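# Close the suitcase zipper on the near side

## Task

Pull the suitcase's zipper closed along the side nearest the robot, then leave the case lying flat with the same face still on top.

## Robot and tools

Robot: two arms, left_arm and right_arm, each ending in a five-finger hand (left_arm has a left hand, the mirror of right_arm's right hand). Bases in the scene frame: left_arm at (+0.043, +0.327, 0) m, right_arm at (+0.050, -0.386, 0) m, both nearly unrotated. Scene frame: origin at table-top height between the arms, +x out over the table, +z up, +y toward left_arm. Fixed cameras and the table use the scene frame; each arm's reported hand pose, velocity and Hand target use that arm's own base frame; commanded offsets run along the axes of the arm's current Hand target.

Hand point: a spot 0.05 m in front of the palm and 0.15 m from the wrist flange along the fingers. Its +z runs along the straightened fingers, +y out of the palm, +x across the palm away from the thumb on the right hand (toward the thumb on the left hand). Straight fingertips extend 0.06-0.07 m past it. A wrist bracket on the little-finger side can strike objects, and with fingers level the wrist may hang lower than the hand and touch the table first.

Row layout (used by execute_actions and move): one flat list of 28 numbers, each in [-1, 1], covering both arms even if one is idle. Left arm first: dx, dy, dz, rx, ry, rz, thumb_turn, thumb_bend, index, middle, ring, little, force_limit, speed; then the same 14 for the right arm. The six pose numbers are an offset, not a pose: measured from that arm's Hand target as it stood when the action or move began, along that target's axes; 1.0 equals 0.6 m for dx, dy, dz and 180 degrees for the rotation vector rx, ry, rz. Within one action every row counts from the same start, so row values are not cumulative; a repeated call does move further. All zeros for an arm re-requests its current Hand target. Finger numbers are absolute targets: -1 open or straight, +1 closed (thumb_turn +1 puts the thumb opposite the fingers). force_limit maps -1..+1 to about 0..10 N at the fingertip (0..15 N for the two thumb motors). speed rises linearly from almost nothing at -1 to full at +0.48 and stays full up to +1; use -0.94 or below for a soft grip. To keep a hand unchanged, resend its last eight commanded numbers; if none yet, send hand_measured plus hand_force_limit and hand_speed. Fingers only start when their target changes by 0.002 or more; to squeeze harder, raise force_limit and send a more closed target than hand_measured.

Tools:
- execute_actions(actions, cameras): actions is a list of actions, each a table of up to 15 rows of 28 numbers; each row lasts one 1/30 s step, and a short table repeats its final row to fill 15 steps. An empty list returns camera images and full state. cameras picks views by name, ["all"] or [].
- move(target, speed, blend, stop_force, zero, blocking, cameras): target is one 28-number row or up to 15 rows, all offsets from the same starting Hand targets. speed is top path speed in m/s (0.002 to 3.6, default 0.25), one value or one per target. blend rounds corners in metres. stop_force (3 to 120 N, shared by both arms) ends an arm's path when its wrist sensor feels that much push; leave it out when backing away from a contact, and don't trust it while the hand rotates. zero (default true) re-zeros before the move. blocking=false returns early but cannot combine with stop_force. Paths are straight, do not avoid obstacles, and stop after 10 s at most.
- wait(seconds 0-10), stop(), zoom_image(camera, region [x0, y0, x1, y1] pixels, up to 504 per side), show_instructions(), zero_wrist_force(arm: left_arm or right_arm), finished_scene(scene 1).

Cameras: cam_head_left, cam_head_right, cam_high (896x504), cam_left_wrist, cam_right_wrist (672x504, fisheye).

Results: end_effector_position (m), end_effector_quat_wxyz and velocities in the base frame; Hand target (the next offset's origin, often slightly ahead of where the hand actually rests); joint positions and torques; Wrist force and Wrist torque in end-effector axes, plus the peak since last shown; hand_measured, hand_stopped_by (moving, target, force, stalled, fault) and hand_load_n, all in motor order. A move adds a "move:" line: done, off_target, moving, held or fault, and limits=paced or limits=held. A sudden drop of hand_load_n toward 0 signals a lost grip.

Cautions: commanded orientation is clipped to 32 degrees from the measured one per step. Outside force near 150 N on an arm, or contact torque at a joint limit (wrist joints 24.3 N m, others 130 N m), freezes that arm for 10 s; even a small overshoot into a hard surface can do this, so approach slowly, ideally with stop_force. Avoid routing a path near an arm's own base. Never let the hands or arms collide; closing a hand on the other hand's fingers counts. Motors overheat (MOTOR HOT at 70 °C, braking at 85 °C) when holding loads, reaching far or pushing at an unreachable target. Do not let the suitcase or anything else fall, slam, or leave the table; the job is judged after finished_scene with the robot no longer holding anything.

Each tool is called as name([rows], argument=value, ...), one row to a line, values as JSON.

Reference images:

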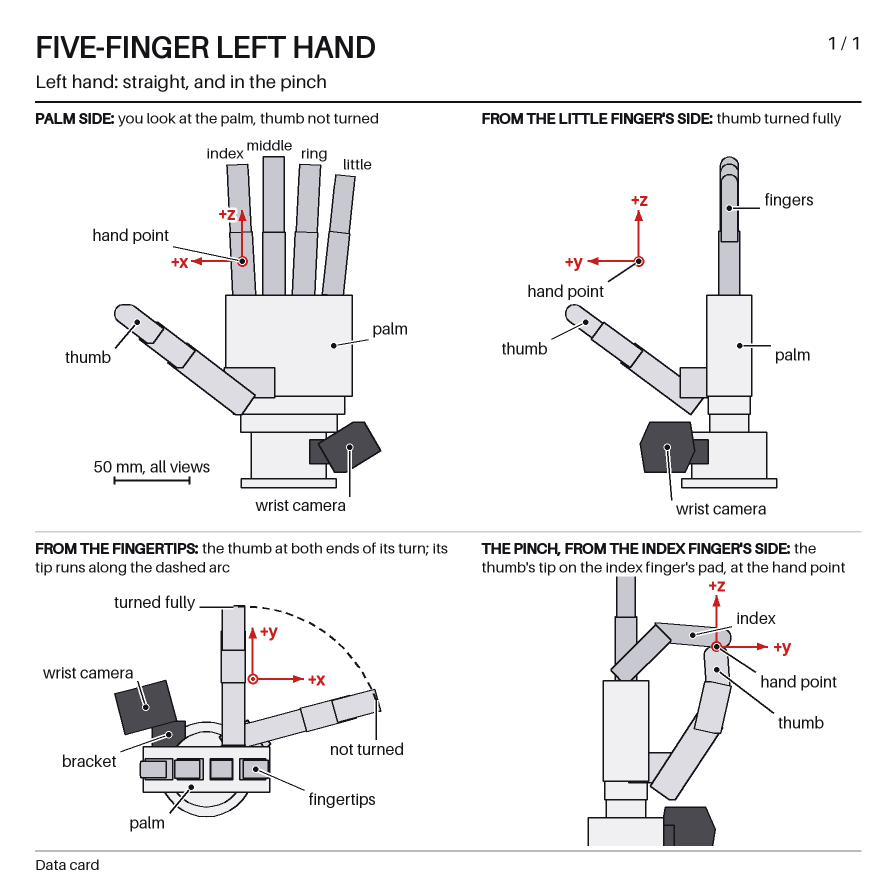

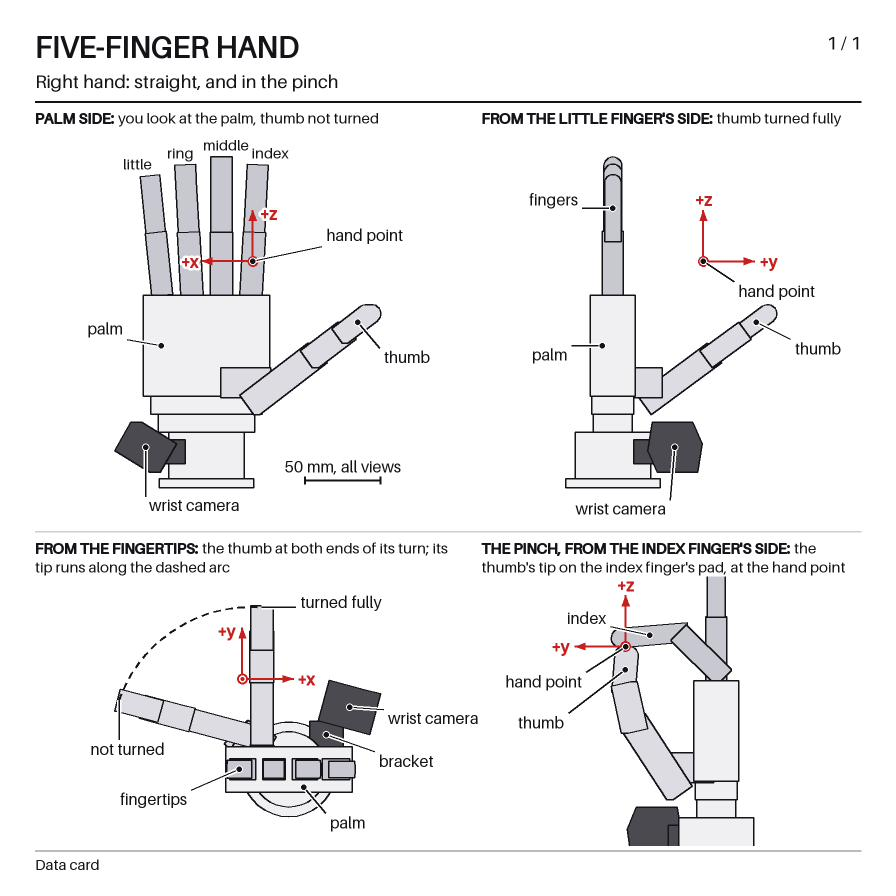

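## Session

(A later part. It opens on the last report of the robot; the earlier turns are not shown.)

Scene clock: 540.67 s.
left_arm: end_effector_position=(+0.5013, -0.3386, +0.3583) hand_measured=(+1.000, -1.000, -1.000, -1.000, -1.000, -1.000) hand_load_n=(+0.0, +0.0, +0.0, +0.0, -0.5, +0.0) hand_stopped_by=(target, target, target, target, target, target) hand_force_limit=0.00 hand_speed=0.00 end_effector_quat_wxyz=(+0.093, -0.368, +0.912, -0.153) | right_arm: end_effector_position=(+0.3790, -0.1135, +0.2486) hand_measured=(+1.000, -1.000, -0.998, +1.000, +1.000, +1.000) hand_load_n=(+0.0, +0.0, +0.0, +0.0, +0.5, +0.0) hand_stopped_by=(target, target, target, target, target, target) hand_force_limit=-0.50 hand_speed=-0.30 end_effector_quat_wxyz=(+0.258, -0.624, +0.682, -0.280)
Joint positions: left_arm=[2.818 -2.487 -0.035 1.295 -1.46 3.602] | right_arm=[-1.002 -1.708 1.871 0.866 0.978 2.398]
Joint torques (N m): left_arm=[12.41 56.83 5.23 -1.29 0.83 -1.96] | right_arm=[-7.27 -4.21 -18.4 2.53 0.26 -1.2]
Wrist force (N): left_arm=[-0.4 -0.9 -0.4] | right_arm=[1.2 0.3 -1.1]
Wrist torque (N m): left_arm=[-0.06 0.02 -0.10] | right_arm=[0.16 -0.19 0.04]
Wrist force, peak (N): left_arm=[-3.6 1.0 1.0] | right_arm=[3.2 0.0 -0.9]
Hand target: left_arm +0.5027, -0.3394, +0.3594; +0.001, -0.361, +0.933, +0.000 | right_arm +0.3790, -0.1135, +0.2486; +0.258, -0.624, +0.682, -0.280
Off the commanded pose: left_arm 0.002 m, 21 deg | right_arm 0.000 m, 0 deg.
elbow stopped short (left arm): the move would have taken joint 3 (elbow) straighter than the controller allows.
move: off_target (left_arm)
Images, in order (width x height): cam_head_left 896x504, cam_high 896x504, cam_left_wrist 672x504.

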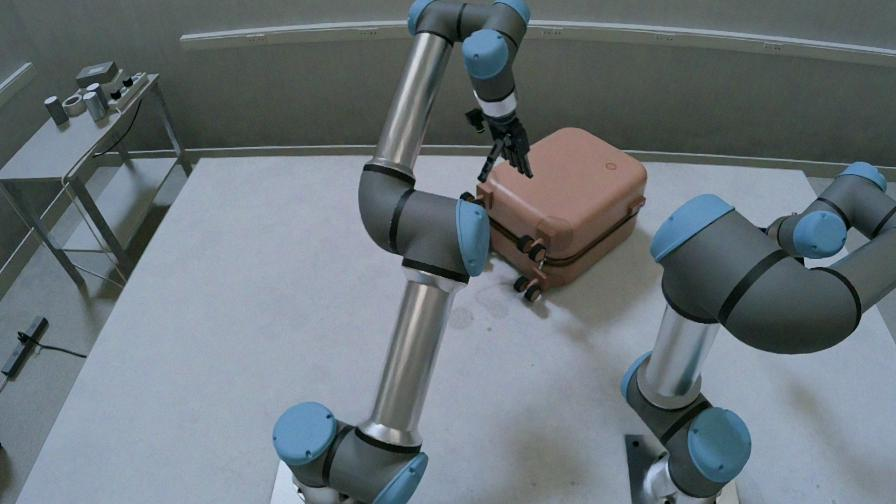

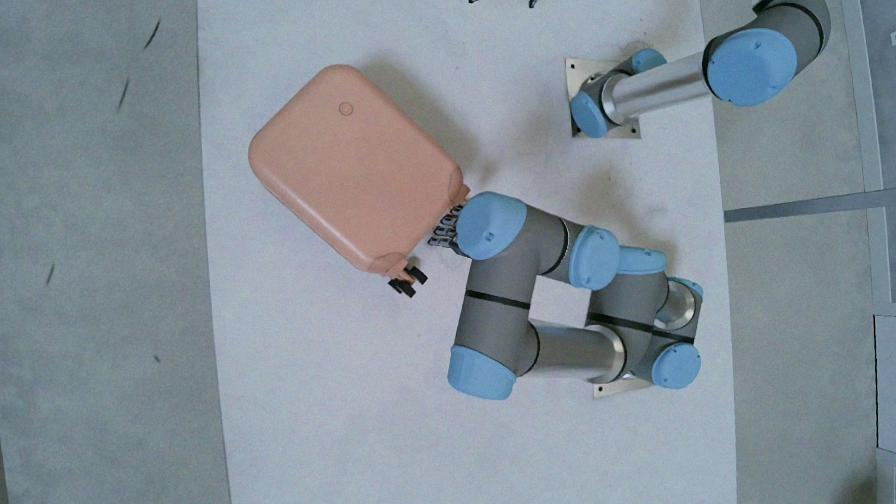

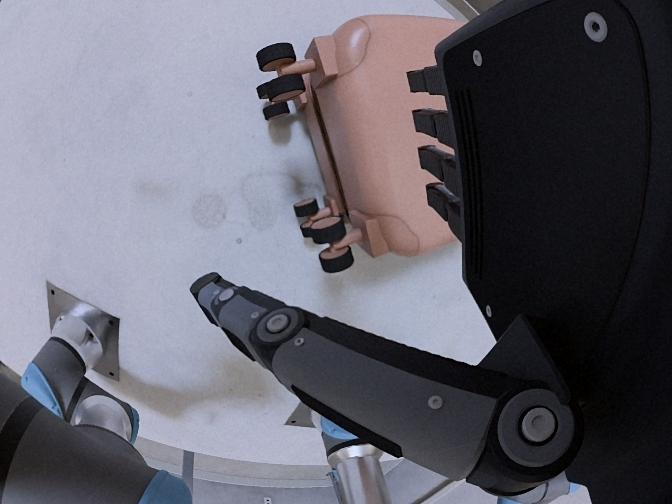

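move(target=[0,0,0.249,0,0,0, 1,-1,-1,-1,-1,-1,0,0, 0,0,0,0,0,0, 1,-1,-0.998,1,1,1,-0.5,-0.3], speed=0.1, cameras=["cam_head_left","cam_high","cam_left_wrist"])

zoom_image(camera="cam_left_wrist", region=[290, 0, 500, 330])

Scene clock: 544.83 s.
left_arm: end_effector_position=(+0.5028, -0.3394, +0.2101) hand_measured=(+1.000, -1.000, -1.000, -1.000, -1.000, -1.000) hand_load_n=(+0.0, +0.0, +0.0, +0.0, +0.0, +0.0) hand_stopped_by=(target, target, target, target, target, target) hand_force_limit=0.00 hand_speed=0.00 end_effector_quat_wxyz=(+0.001, -0.361, +0.933, +0.000) | right_arm: end_effector_position=(+0.3790, -0.1135, +0.2486) hand_measured=(+1.000, -1.000, -0.998, +1.000, +1.000, +1.000) hand_load_n=(+0.0, +0.5, +0.0, +0.0, +0.0, +0.0) hand_stopped_by=(target, target, target, target, target, target) hand_force_limit=-0.50 hand_speed=-0.30 end_effector_quat_wxyz=(+0.258, -0.624, +0.682, -0.280)
Joint positions: left_arm=[2.77 -2.7 -0.14 1.271 -1.572 3.603] | right_arm=[-1.002 -1.708 1.871 0.866 0.978 2.398]
Joint torques (N m): left_arm=[5.27 42.54 22.14 -3.79 2.09 -1.49] | right_arm=[-8.93 -1.36 -29 3.19 -3.36 -1.21]
Wrist force (N): left_arm=[-0.2 -0.4 -0.7] | right_arm=[1.2 0.5 -0.7]
Wrist torque (N m): left_arm=[0.02 -0.02 -0.11] | right_arm=[0.16 -0.20 0.07]
Wrist force, peak (N): left_arm=[-0.3 10.3 -8.0] | right_arm=[1.4 0.4 -1.0]
Hand target: left_arm +0.5029, -0.3394, +0.2100; +0.001, -0.361, +0.933, +0.000 | right_arm +0.3790, -0.1135, +0.2486; +0.258, -0.624, +0.682, -0.280
Off the commanded pose: left_arm 0.000 m, 0 deg | right_arm 0.000 m, 0 deg.
move: done
Images, in order (width x height): cam_head_left 896x504, cam_high 896x504, cam_left_wrist 672x504.

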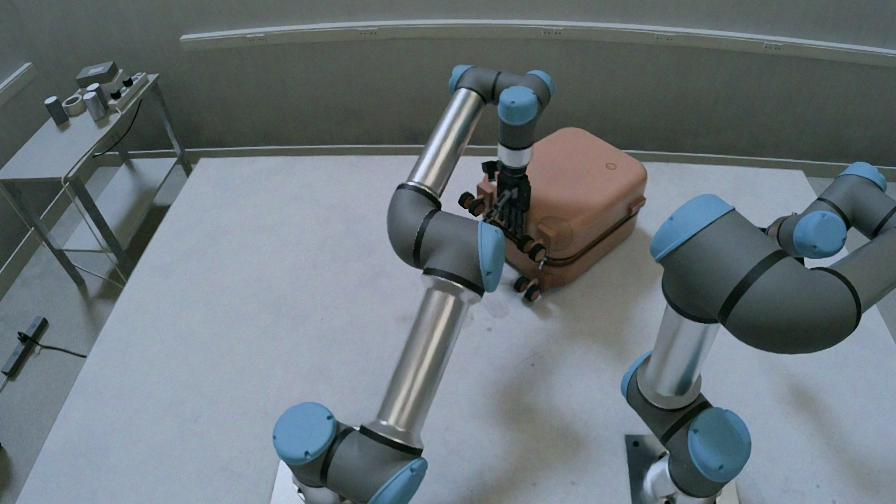

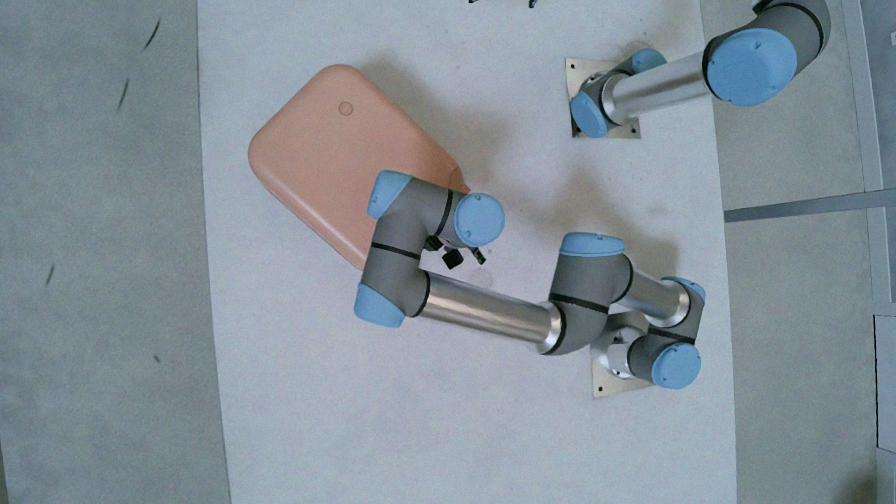

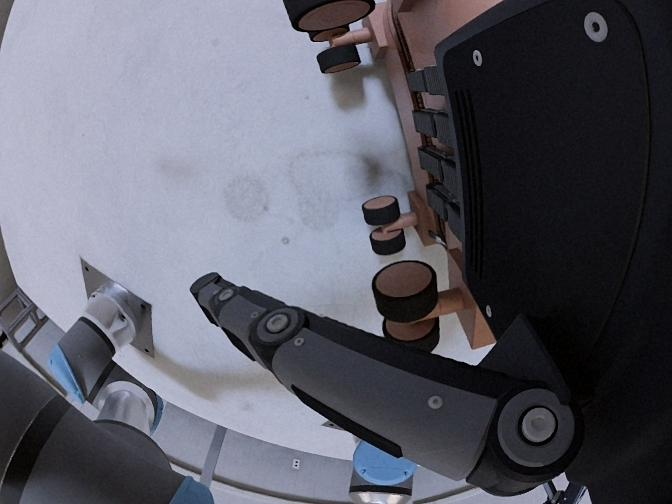

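Scaled by 1.527 from the camera's 672x504 image, which has a finer 960x720 frame.

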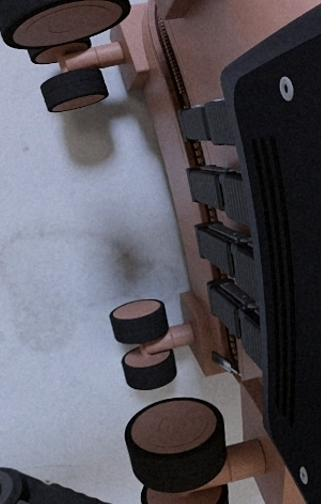

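move([
  [0.0493,0,0,0,0,0, 1,-1,-1,-1,-1,-1,0,0, 0,0,0,0,0,0, 1,-1,-0.998,1,1,1,-0.5,-0.3],
  [0.1572,-0.0346,0,0,0,-0.0556, 1,-1,-1,-1,-1,-1,0,0, 0,0,0,0,0,0, 1,-1,-0.998,1,1,1,-0.5,-0.3],
  [0.2575,-0.0877,0,0,0,-0.1111, 1,-1,-1,-1,-1,-1,0,0, 0,0,0,0,0,0, 1,-1,-0.998,1,1,1,-0.5,-0.3],
  [0.3467,-0.1573,0,0,0,-0.1667, 1,-1,-1,-1,-1,-1,0,0, 0,0,0,0,0,0, 1,-1,-0.998,1,1,1,-0.5,-0.3],
], speed=0.06, stop_force=25, blend=0.01, cameras=["cam_head_left","cam_high","cam_left_wrist"])

zoom_image(camera="cam_high", region=[230, 40, 500, 300])

Scene clock: 552.03 s.
left_arm: end_effector_position=(+0.4115, -0.5480, +0.2092) hand_measured=(+1.000, -1.000, -1.000, -1.000, -1.000, -1.000) hand_load_n=(+0.0, +0.0, +0.0, +0.0, +0.0, +0.0) hand_stopped_by=(target, target, target, target, target, target) hand_force_limit=0.00 hand_speed=0.00 end_effector_quat_wxyz=(-0.002, -0.607, +0.789, -0.094) | right_arm: end_effector_position=(+0.3790, -0.1135, +0.2486) hand_measured=(+1.000, -1.000, -0.998, +1.000, +1.000, +1.000) hand_load_n=(+0.0, +0.0, +0.0, +0.0, +0.0, +0.0) hand_stopped_by=(target, target, target, target, target, target) hand_force_limit=-0.50 hand_speed=-0.30 end_effector_quat_wxyz=(+0.258, -0.624, +0.682, -0.280)
Joint positions: left_arm=[2.508 -2.728 -0.035 1.373 -1.515 2.762] | right_arm=[-1.002 -1.708 1.871 0.866 0.978 2.398]
Joint torques (N m): left_arm=[12.36 40.23 27.99 -3.7 -1.87 -0.02] | right_arm=[-7.05 -2.36 -28.58 2.94 -3.27 -1.18]
Wrist force (N): left_arm=[-0.7 -0.6 -0.8] | right_arm=[0.9 0.4 -0.9]
Wrist torque (N m): left_arm=[0.01 -0.05 -0.27] | right_arm=[0.15 -0.15 0.04]
Wrist force, peak (N): left_arm=[-7.1 0.8 -1.8] | right_arm=[1.4 0.5 -1.0]
Hand target: left_arm +0.4126, -0.5492, +0.2098; +0.001, -0.590, +0.807, +0.000 | right_arm +0.3790, -0.1135, +0.2486; +0.258, -0.624, +0.682, -0.280
Off the commanded pose: left_arm 0.002 m, 11 deg | right_arm 0.000 m, 0 deg.
elbow stopped short (left arm): the move would have taken joint 3 (elbow) straighter than the controller allows.
move: off_target (left_arm)
Images, in order (width x height): cam_head_left 896x504, cam_high 896x504, cam_left_wrist 672x504.

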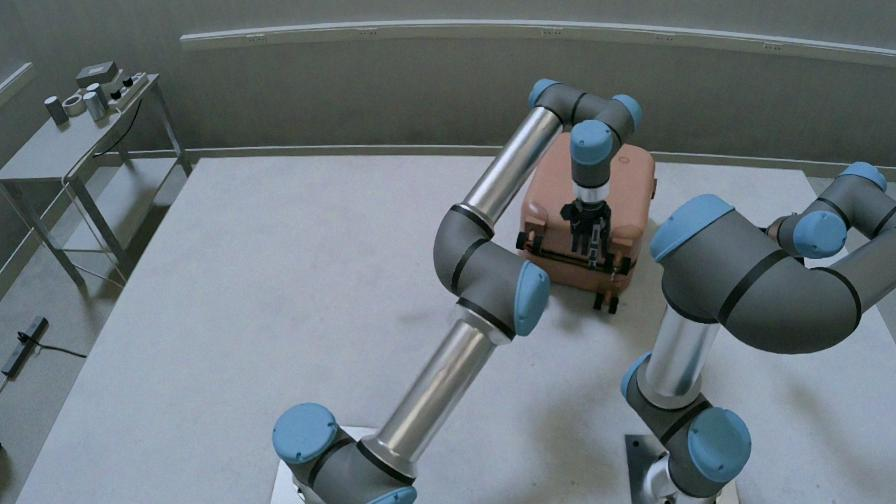

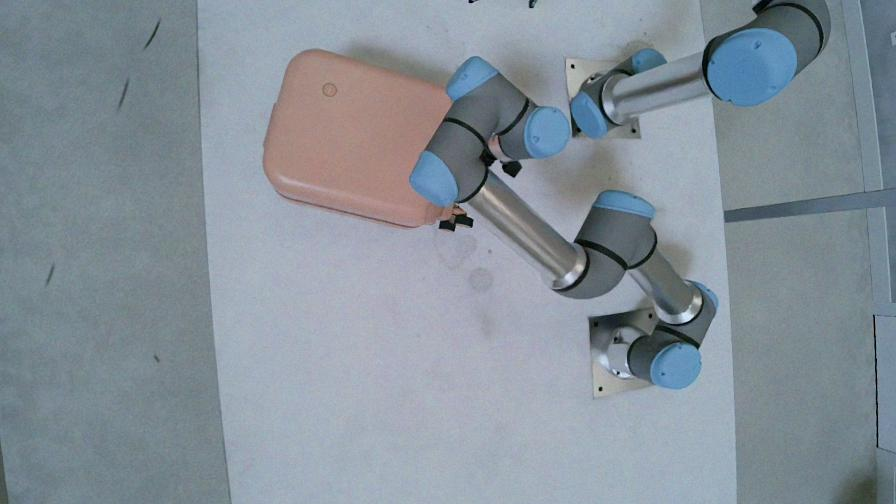

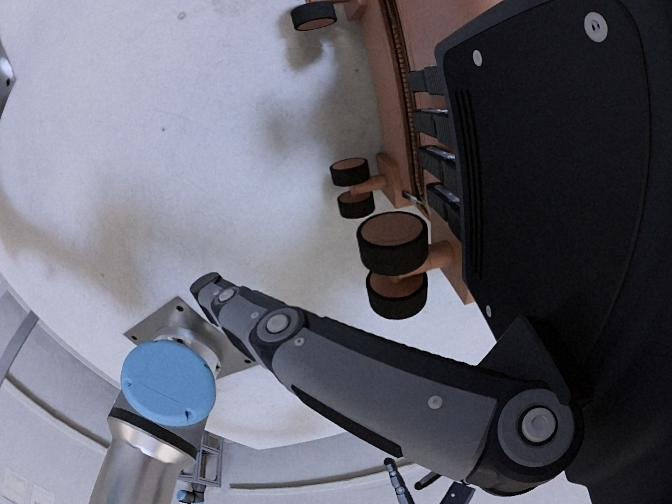

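Scaled by 1.867 from the camera's 896x504 image, which has a finer 1280x720 frame.

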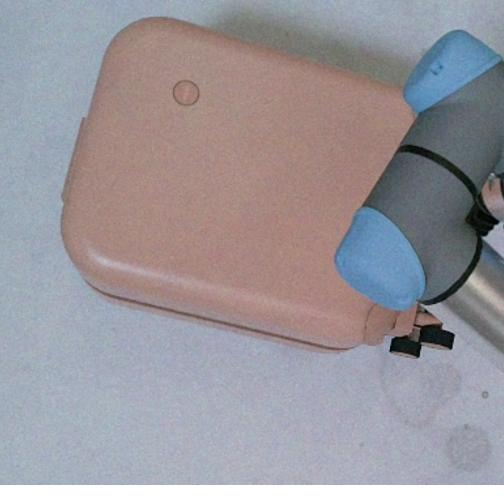

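move([
  [-0.0432,0.2260,0,0,0,0, 1,-1,-1,-1,-1,-1,0,0, 0,0,0,0,0,0, 1,-1,-0.998,1,1,1,-0.5,-0.3],
  [-0.5931,0.2067,0.083,0,0,0.511, 1,-1,-1,-1,-1,-1,0,0, 0,0,0,0,0,0, 1,-1,-0.998,1,1,1,-0.5,-0.3],
  [-0.5849,-0.0264,0.083,0,0,0.511, 1,-1,-1,-1,-1,-1,0,0, 0,0,0,0,0,0, 1,-1,-0.998,1,1,1,-0.5,-0.3],
], speed=[0.12,0.25,0.12], blend=0.01, cameras=["cam_head_left","cam_high","cam_left_wrist"])

zoom_image(camera="cam_high", region=[230, 40, 500, 300])

zoom_image(camera="cam_head_left", region=[500, 200, 650, 320])

Scene clock: 567.23 s.
left_arm: end_effector_position=(+0.5343, -0.2197, +0.1603) hand_measured=(+1.000, -1.000, -1.000, -1.000, -1.000, -1.000) hand_load_n=(+0.0, +0.0, +0.0, +0.0, +0.0, +0.0) hand_stopped_by=(target, target, target, target, target, target) hand_force_limit=0.00 hand_speed=0.00 end_effector_quat_wxyz=(+0.000, +0.171, +0.985, +0.000) | right_arm: end_effector_position=(+0.3790, -0.1135, +0.2486) hand_measured=(+1.000, -1.000, -0.998, +1.000, +1.000, +1.000) hand_load_n=(+0.0, +0.0, +0.0, +0.0, +0.0, +0.0) hand_stopped_by=(target, target, target, target, target, target) hand_force_limit=-0.50 hand_speed=-0.30 end_effector_quat_wxyz=(+0.258, -0.624, +0.682, -0.280)
Joint positions: left_arm=[2.874 -2.385 -0.867 1.683 -1.572 4.788] | right_arm=[-1.002 -1.708 1.871 0.866 0.978 2.398]
Joint torques (N m): left_arm=[0.25 48.68 25.9 -2.14 -1.99 -0.06] | right_arm=[-5.85 -2.96 -27.38 2.92 -2.89 -1.33]
Wrist force (N): left_arm=[-1.2 -0.1 -0.9] | right_arm=[1.1 0.3 -0.8]
Wrist torque (N m): left_arm=[-0.01 0.10 -0.18] | right_arm=[0.15 -0.18 0.05]
Wrist force, peak (N): left_arm=[-2.0 -0.1 -0.9] | right_arm=[1.3 0.3 -1.3]
Hand target: left_arm +0.5343, -0.2196, +0.1603; +0.001, +0.171, +0.985, +0.000 | right_arm +0.3790, -0.1135, +0.2486; +0.258, -0.624, +0.682, -0.280
Off the commanded pose: left_arm 0.000 m, 0 deg | right_arm 0.000 m, 0 deg.
move: done
Images, in order (width x height): cam_head_left 896x504, cam_high 896x504, cam_left_wrist 672x504.

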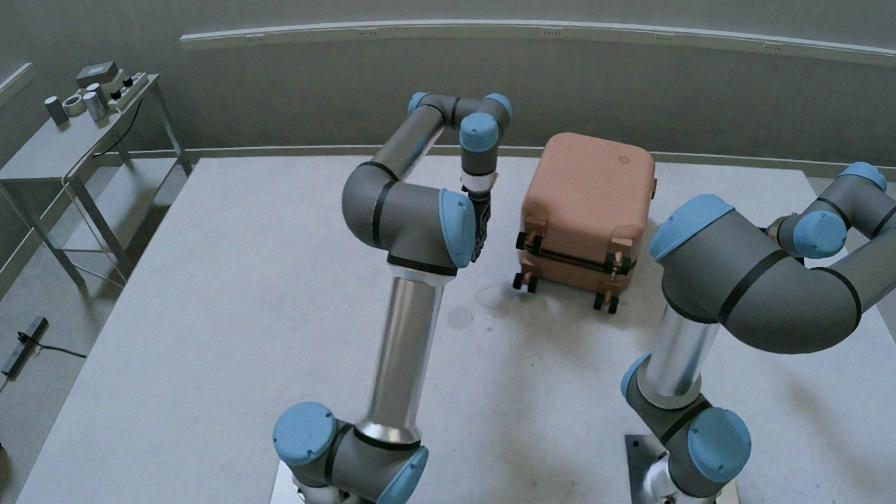

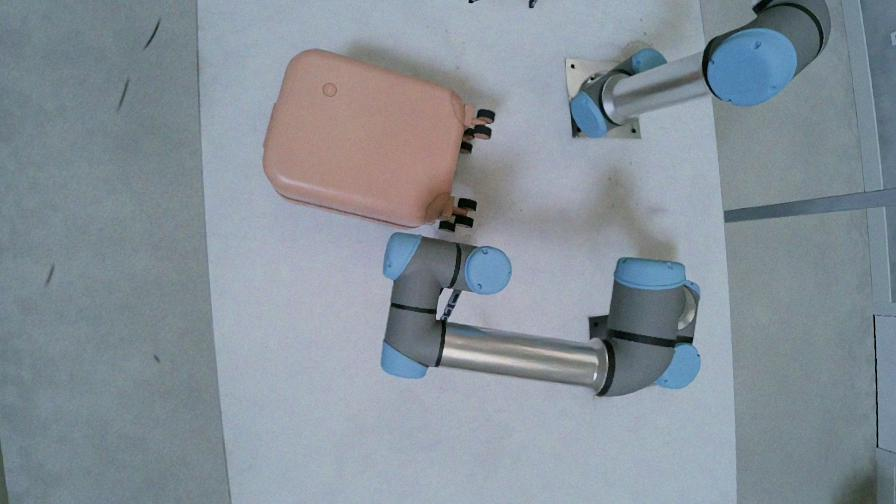

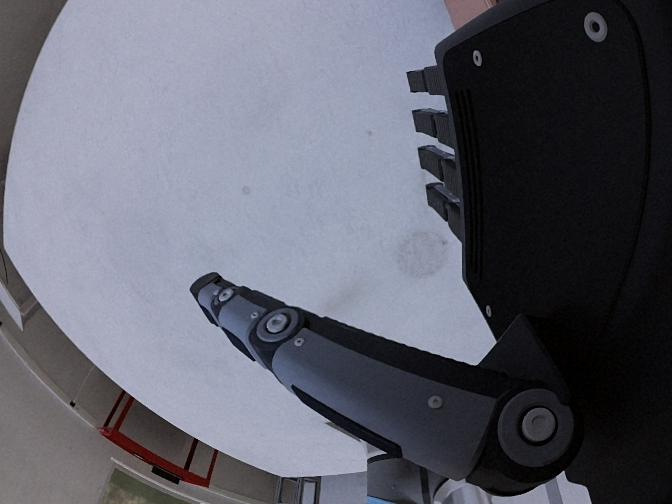

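Scaled by 1.867 from the camera's 896x504 image, which has a finer 1280x720 frame.

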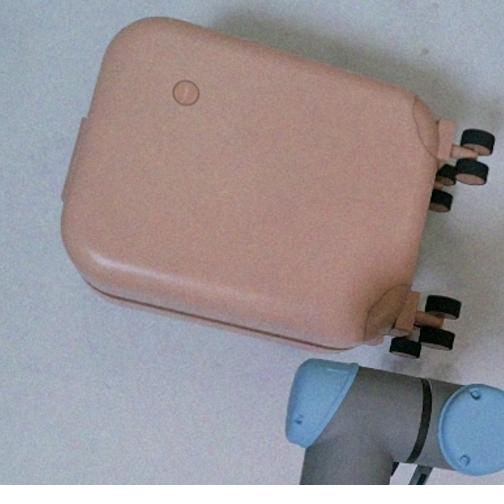

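Scaled by 3.360 from the camera's 896x504 image, which has a finer 1280x720 frame.

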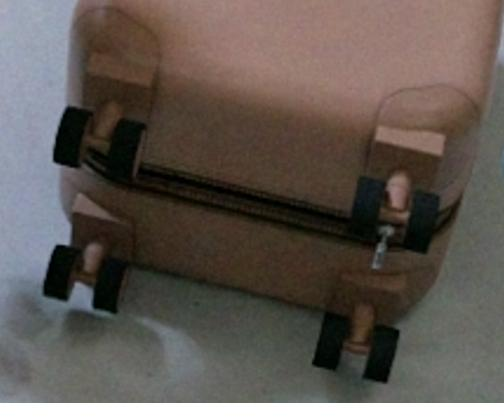

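move(target=[0,0,0,0,0,0, 1,-1,-1,-1,-1,-1,0,0, -0.2185,0.2188,0.2078,0.1656,0.0735,0.0424, 1,1,-0.998,1,1,1,-0.5,-0.3], speed=0.15, cameras=["cam_head_left","cam_high","cam_right_wrist"])

Scene clock: 572.63 s.
left_arm: end_effector_position=(+0.5343, -0.2196, +0.1603) hand_measured=(+1.000, -1.000, -1.000, -1.000, -1.000, -1.000) hand_load_n=(+0.0, +0.0, +0.0, +0.0, +0.0, +0.0) hand_stopped_by=(target, target, target, target, target, target) hand_force_limit=0.00 hand_speed=0.00 end_effector_quat_wxyz=(+0.001, +0.171, +0.985, +0.000) | right_arm: end_effector_position=(+0.3830, +0.0030, +0.0900) hand_measured=(+1.000, -0.508, -0.998, +1.000, +1.000, +1.000) hand_load_n=(+1.5, +4.0, -0.5, -0.5, +0.0, +0.0) hand_stopped_by=(target, force, target, target, target, target) hand_force_limit=-0.50 hand_speed=-0.30 end_effector_quat_wxyz=(+0.343, -0.478, +0.657, -0.471)
Joint positions: left_arm=[2.874 -2.385 -0.867 1.683 -1.572 4.788] | right_arm=[-0.652 -2.003 2.621 -0.271 1.25 3.029]
Joint torques (N m): left_arm=[9.47 39.97 23.53 -2.44 1.09 1.75] | right_arm=[-6.2 -7.07 -27.65 -1.39 -2.69 -1.32]
Wrist force (N): left_arm=[-1.0 -0.5 -1.2] | right_arm=[1.0 0.3 -1.0]
Wrist torque (N m): left_arm=[-0.05 0.06 -0.16] | right_arm=[0.14 -0.17 0.09]
Wrist force, peak (N): left_arm=[-1.3 -0.2 -1.2] | right_arm=[0.7 3.4 -2.2]
Hand target: left_arm +0.5343, -0.2196, +0.1603; +0.001, +0.171, +0.985, +0.000 | right_arm +0.3831, +0.0030, +0.0901; +0.343, -0.478, +0.657, -0.471 (not the last commanded pose)
Off the commanded pose: left_arm 0.000 m, 0 deg | right_arm 0.027 m, 4 deg.
move: held (right_arm; a check stopped the path); limits=held
pose unreachable (right arm): on one or more control steps of this call, first in action 0 (counted from 0), this arm could not follow its commanded pose, so it was not sent that pose on those steps. It may still have moved: this result reports where it is.
cause: moving toward the commanded pose would bring two parts of the arm too close to each other (joints 3 (elbow) to 5 (wrist 2) lie between them).
Images, in order (width x height): cam_head_left 896x504, cam_high 896x504, cam_right_wrist 672x504.

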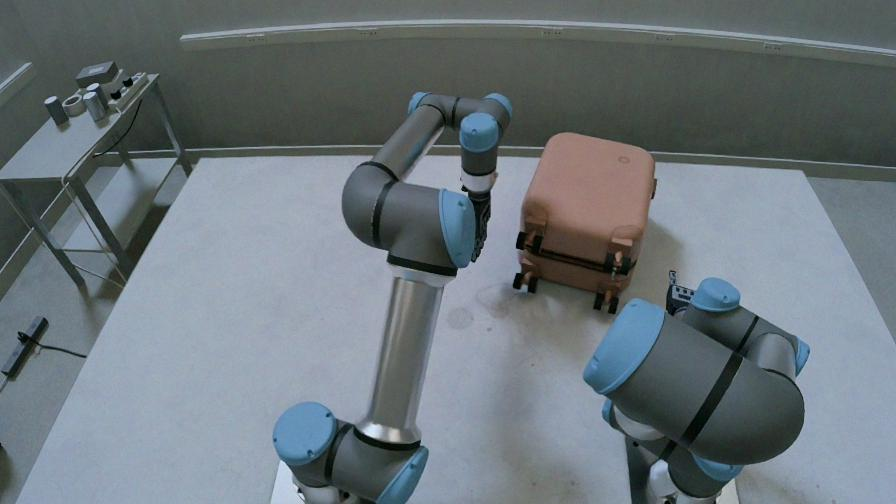

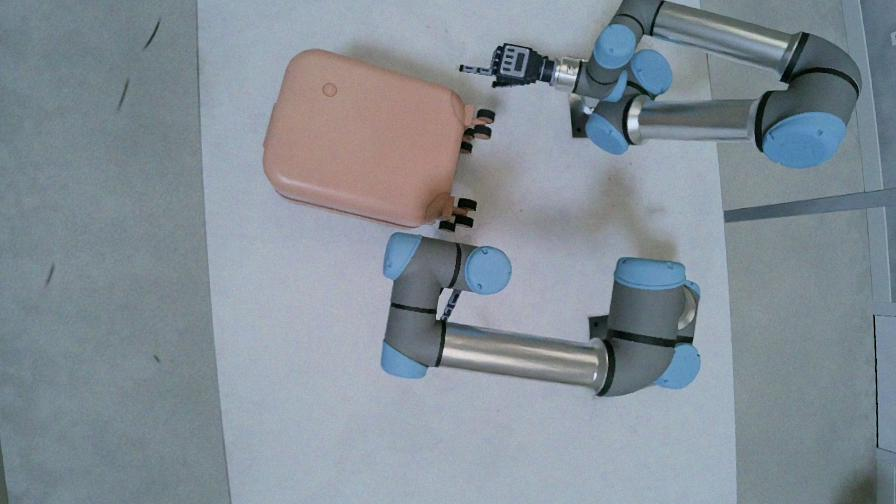

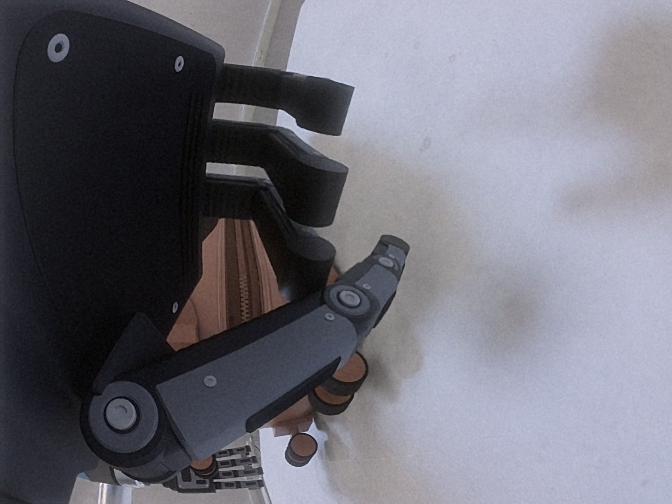

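move([
  [0,0.1667,0,0,0,0, 1,-1,-1,-1,-1,-1,0,0, -0.0113,-0.1832,0.3072,0,0,0, 1,1,-0.998,1,1,1,-0.5,-0.3],
  [0,0.1667,0,0,0,0, 1,-1,-1,-1,-1,-1,0,0, -0.1030,-0.1822,0.3045,0,0,0, 1,1,-0.998,1,1,1,-0.5,-0.3],
  [0,0.1667,0,0,0,0, 1,-1,-1,-1,-1,-1,0,0, -0.2528,-0.1803,0.2997,0,0,0, 1,1,-0.998,1,1,1,-0.5,-0.3],
], speed=[0.15,0.08,0.06], blend=0.005, stop_force=25, cameras=["cam_head_left","cam_high","cam_right_wrist"])

zoom_image(camera="cam_high", region=[230, 40, 500, 300])

Scene clock: 579.83 s.
left_arm: end_effector_position=(+0.5680, -0.1254, +0.1604) hand_measured=(+1.000, -1.000, -1.000, -1.000, -1.000, -1.000) hand_load_n=(-0.5, -0.5, +0.0, +0.0, +0.0, +0.0) hand_stopped_by=(target, target, target, target, target, target) hand_force_limit=0.00 hand_speed=0.00 end_effector_quat_wxyz=(+0.001, +0.171, +0.985, +0.000) | right_arm: end_effector_position=(+0.6249, +0.0842, +0.1347) hand_measured=(+1.000, -0.508, -0.998, +1.000, +1.000, +1.000) hand_load_n=(+1.5, +4.0, +0.0, -0.5, +0.0, +0.0) hand_stopped_by=(target, force, target, target, target, target) hand_force_limit=-0.50 hand_speed=-0.30 end_effector_quat_wxyz=(+0.343, -0.478, +0.657, -0.471)
Joint positions: left_arm=[3.04 -2.366 -0.901 1.698 -1.571 4.954] | right_arm=[-0.028 -1.32 1.879 -0.219 1.84 3.235]
Joint torques (N m): left_arm=[-12.62 32.53 31.4 -4.23 0.12 -1.52] | right_arm=[-8.13 -34.5 -6.52 -1.52 -0.79 -1.15]
Wrist force (N): left_arm=[-0.9 -0.5 -0.9] | right_arm=[1.3 0.5 -1.3]
Wrist torque (N m): left_arm=[-0.07 0.07 -0.20] | right_arm=[0.18 -0.20 0.08]
Wrist force, peak (N): left_arm=[-1.3 -0.9 -1.1] | right_arm=[16.3 -0.8 -1.5]
Hand target: left_arm +0.5680, -0.1254, +0.1604; +0.001, +0.171, +0.985, +0.000 | right_arm +0.6249, +0.0842, +0.1347; +0.343, -0.478, +0.657, -0.471
Off the commanded pose: left_arm 0.000 m, 0 deg | right_arm 0.000 m, 0 deg.
move: done
Images, in order (width x height): cam_head_left 896x504, cam_high 896x504, cam_right_wrist 672x504.

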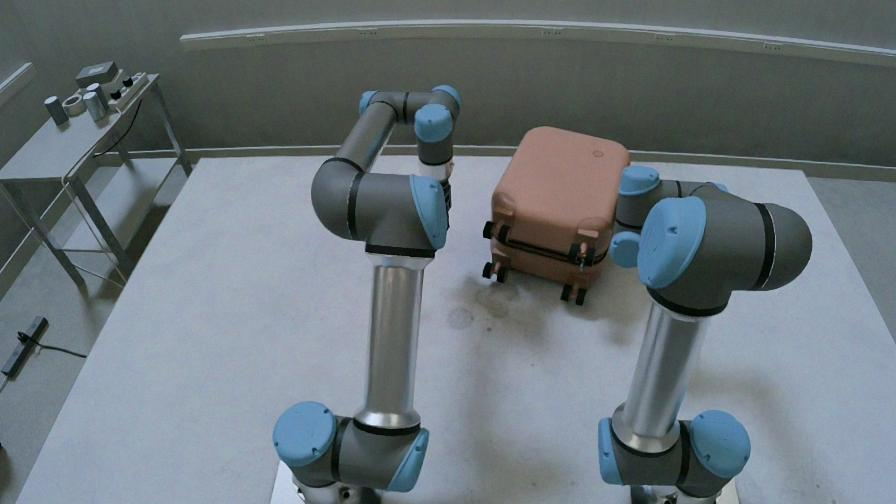

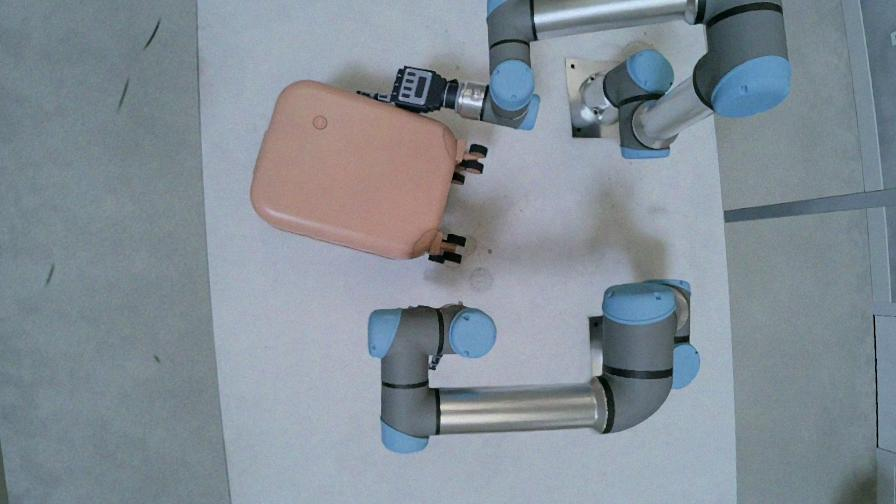

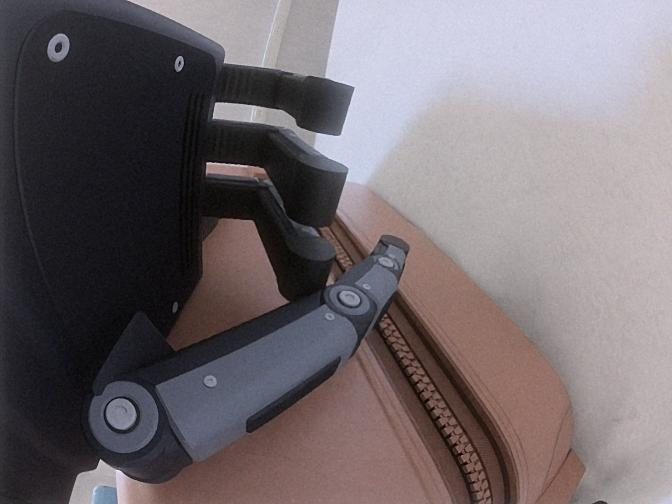

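Scaled by 1.867 from the camera's 896x504 image, which has a finer 1280x720 frame.

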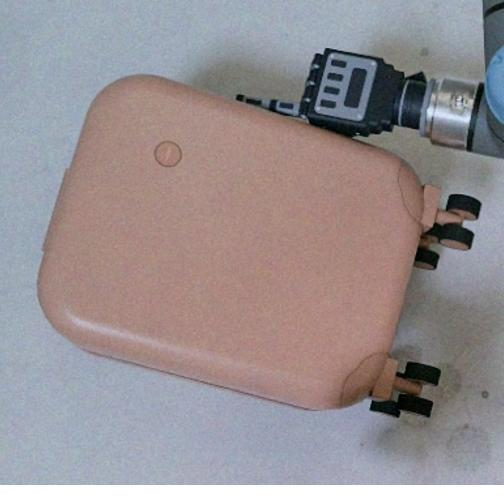

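move([
  [0,0,0,0,0,0, 1,-1,-1,-1,-1,-1,0,0, 0.1000,-0.0007,0.0015,0,0,0, 1,1,-0.998,1,1,1,-0.5,-0.3],
  [0.021,-0.10,0,0,0,-0.011, 1,-1,-1,-1,-1,-1,0,0, 0.1050,0.1063,-0.3140,0,0,0, 1,1,-0.998,1,1,1,-0.5,-0.3],
  [0.021,-0.11,0,0,0,-0.011, 1,-1,-1,-1,-1,-1,0,0, 0.0457,0.2172,-0.3180,0,0,0, 1,1,-0.998,1,1,1,-0.5,-0.3],
], speed=[0.1,0.15,0.1], blend=0.005, cameras=["cam_head_left","cam_high","cam_right_wrist"])

move(target=[0,-0.10,0,0,0,0, 1,-1,-1,-1,-1,-1,0,0, 0,0,0,0,0,0, 1,1,-0.998,1,1,1,-0.5,-0.3], speed=0.03, stop_force=4, cameras=["cam_head_left","cam_high","cam_left_wrist"])

Scene clock: 585.30 s.
left_arm: end_effector_position=(+0.5339, -0.1834, +0.1603) hand_measured=(+1.000, -1.000, -1.000, -1.000, -1.000, -1.000) hand_load_n=(+0.0, +0.0, +0.0, +0.0, +0.0, +0.0) hand_stopped_by=(target, target, target, target, target, target) hand_force_limit=0.00 hand_speed=0.00 end_effector_quat_wxyz=(+0.001, +0.154, +0.988, +0.000) | right_arm: end_effector_position=(+0.4046, +0.1266, +0.0727) hand_measured=(+1.000, -0.508, -0.998, +1.000, +1.000, +1.000) hand_load_n=(+1.5, +4.0, +0.0, -0.5, +0.0, +0.0) hand_stopped_by=(target, force, target, target, target, target) hand_force_limit=-0.50 hand_speed=-0.30 end_effector_quat_wxyz=(+0.343, -0.478, +0.657, -0.471)
Joint positions: left_arm=[2.935 -2.341 -0.946 1.717 -1.571 4.815] | right_arm=[0.154 -1.628 2.436 -0.444 2.011 3.302]
Joint torques (N m): left_arm=[3.95 33.72 28.22 -3.97 -2.01 1.26] | right_arm=[1.01 -6.07 -24.99 -0.9 -1.68 -0.94]
Wrist force (N): left_arm=[-1.1 -0.8 -1.1] | right_arm=[1.6 0.4 -1.1]
Wrist torque (N m): left_arm=[-0.09 0.09 -0.17] | right_arm=[0.17 -0.26 0.14]
Wrist force, peak (N): left_arm=[-1.1 -0.8 -1.2] | right_arm=[2.1 0.0 -2.4]
Hand target: left_arm +0.5339, -0.1834, +0.1603; +0.001, +0.154, +0.988, +0.000 | right_arm +0.4047, +0.1266, +0.0727; +0.343, -0.478, +0.657, -0.471
Off the commanded pose: left_arm 0.000 m, 0 deg | right_arm 0.000 m, 0 deg.
move: done
Images, in order (width x height): cam_head_left 896x504, cam_high 896x504, cam_right_wrist 672x504.

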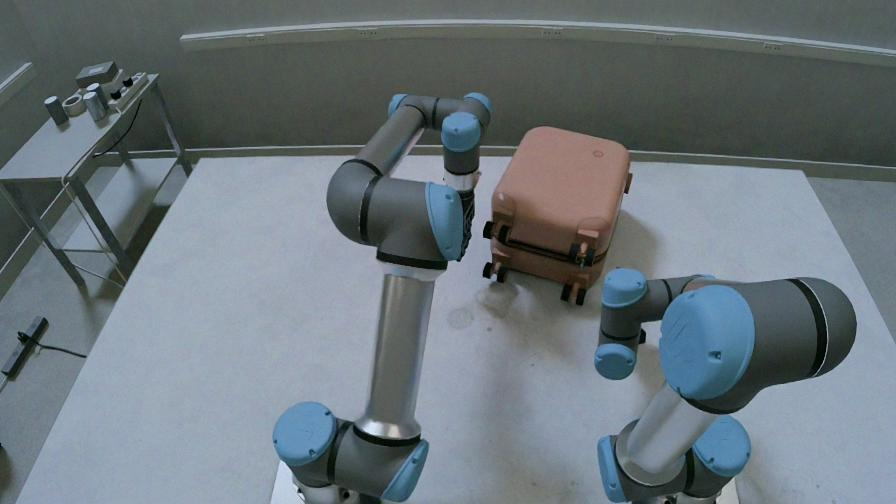

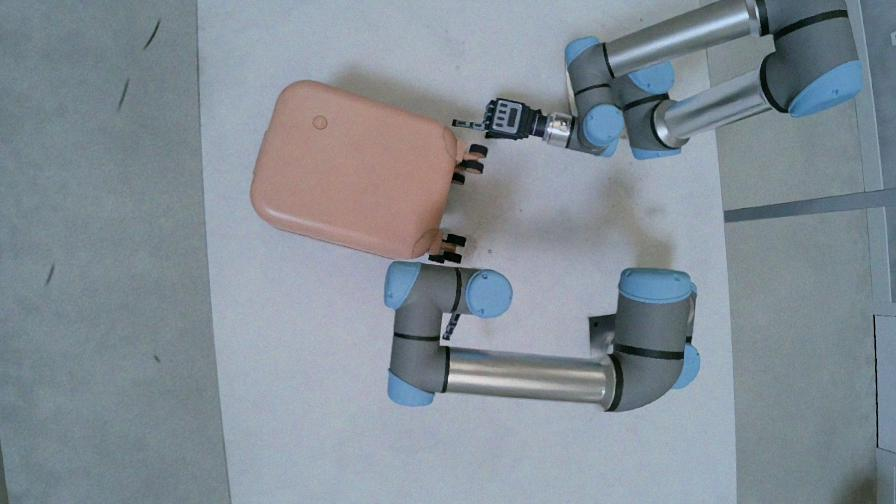

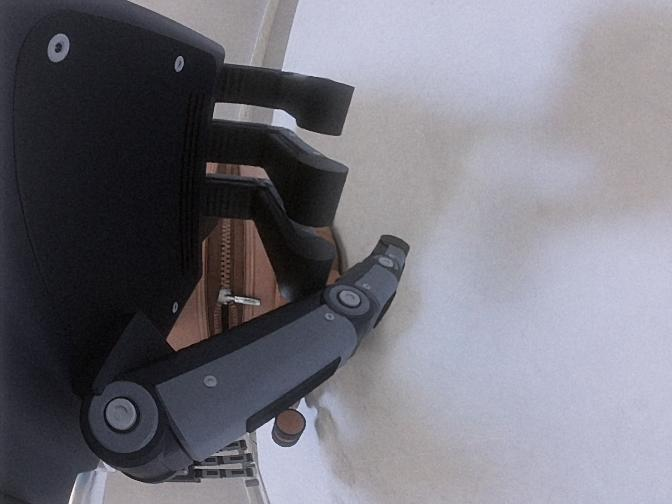

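Scene clock: 587.57 s.
left_arm: end_effector_position=(+0.5224, -0.2195, +0.1603) hand_measured=(+1.000, -1.000, -1.000, -1.000, -1.000, -1.000) hand_load_n=(+0.0, +0.0, +0.0, +0.0, +0.0, +0.0) hand_stopped_by=(target, target, target, target, target, target) hand_force_limit=0.00 hand_speed=0.00 end_effector_quat_wxyz=(+0.001, +0.154, +0.988, +0.000) | right_arm: end_effector_position=(+0.4047, +0.1266, +0.0727) hand_measured=(+1.000, -0.508, -0.998, +1.000, +1.000, +1.000) hand_load_n=(+1.0, +4.0, +0.0, -0.5, +0.0, +0.0) hand_stopped_by=(target, force, target, target, target, target) hand_force_limit=-0.50 hand_speed=-0.30 end_effector_quat_wxyz=(+0.343, -0.478, +0.657, -0.471)
Joint positions: left_arm=[2.871 -2.359 -0.915 1.704 -1.572 4.75] | right_arm=[0.154 -1.628 2.436 -0.444 2.011 3.302]
Joint torques (N m): left_arm=[10.94 57.71 4.57 -0.9 2 -1.93] | right_arm=[6.23 -1.31 -25.15 -1.62 2.26 0.82]
Wrist force (N): left_arm=[-0.9 -0.5 -1.0] | right_arm=[1.4 0.4 -1.1]
Wrist torque (N m): left_arm=[-0.04 0.06 -0.36] | right_arm=[0.17 -0.23 0.12]
Wrist force, peak (N): left_arm=[-0.2 3.3 -1.0] | right_arm=[1.5 0.5 -1.2]
Hand target: left_arm +0.5224, -0.2195, +0.1603; +0.001, +0.154, +0.988, +0.000 (not the last commanded pose) | right_arm +0.4047, +0.1266, +0.0727; +0.343, -0.478, +0.657, -0.471
Off the commanded pose: left_arm 0.022 m, 0 deg | right_arm 0.000 m, 0 deg.
move: contact (left_arm)
Images, in order (width x height): cam_head_left 896x504, cam_high 896x504, cam_left_wrist 672x504.

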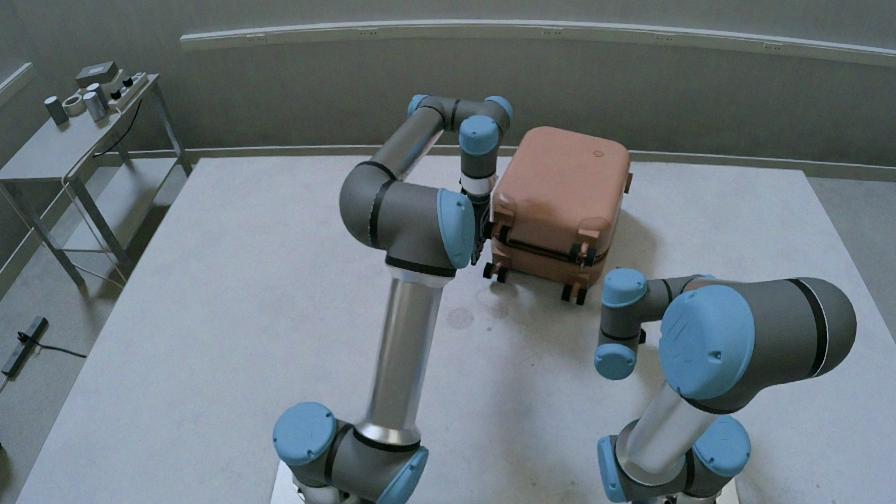

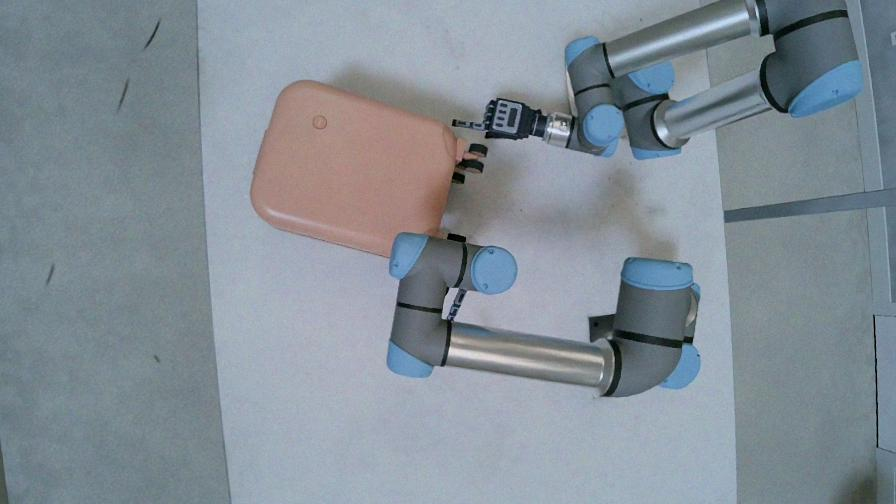

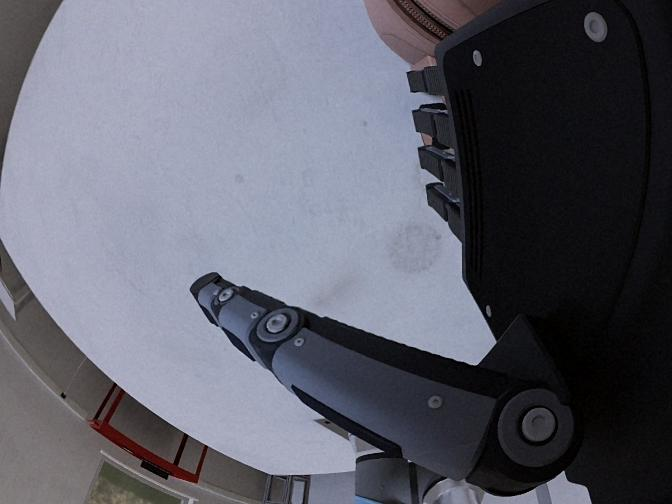

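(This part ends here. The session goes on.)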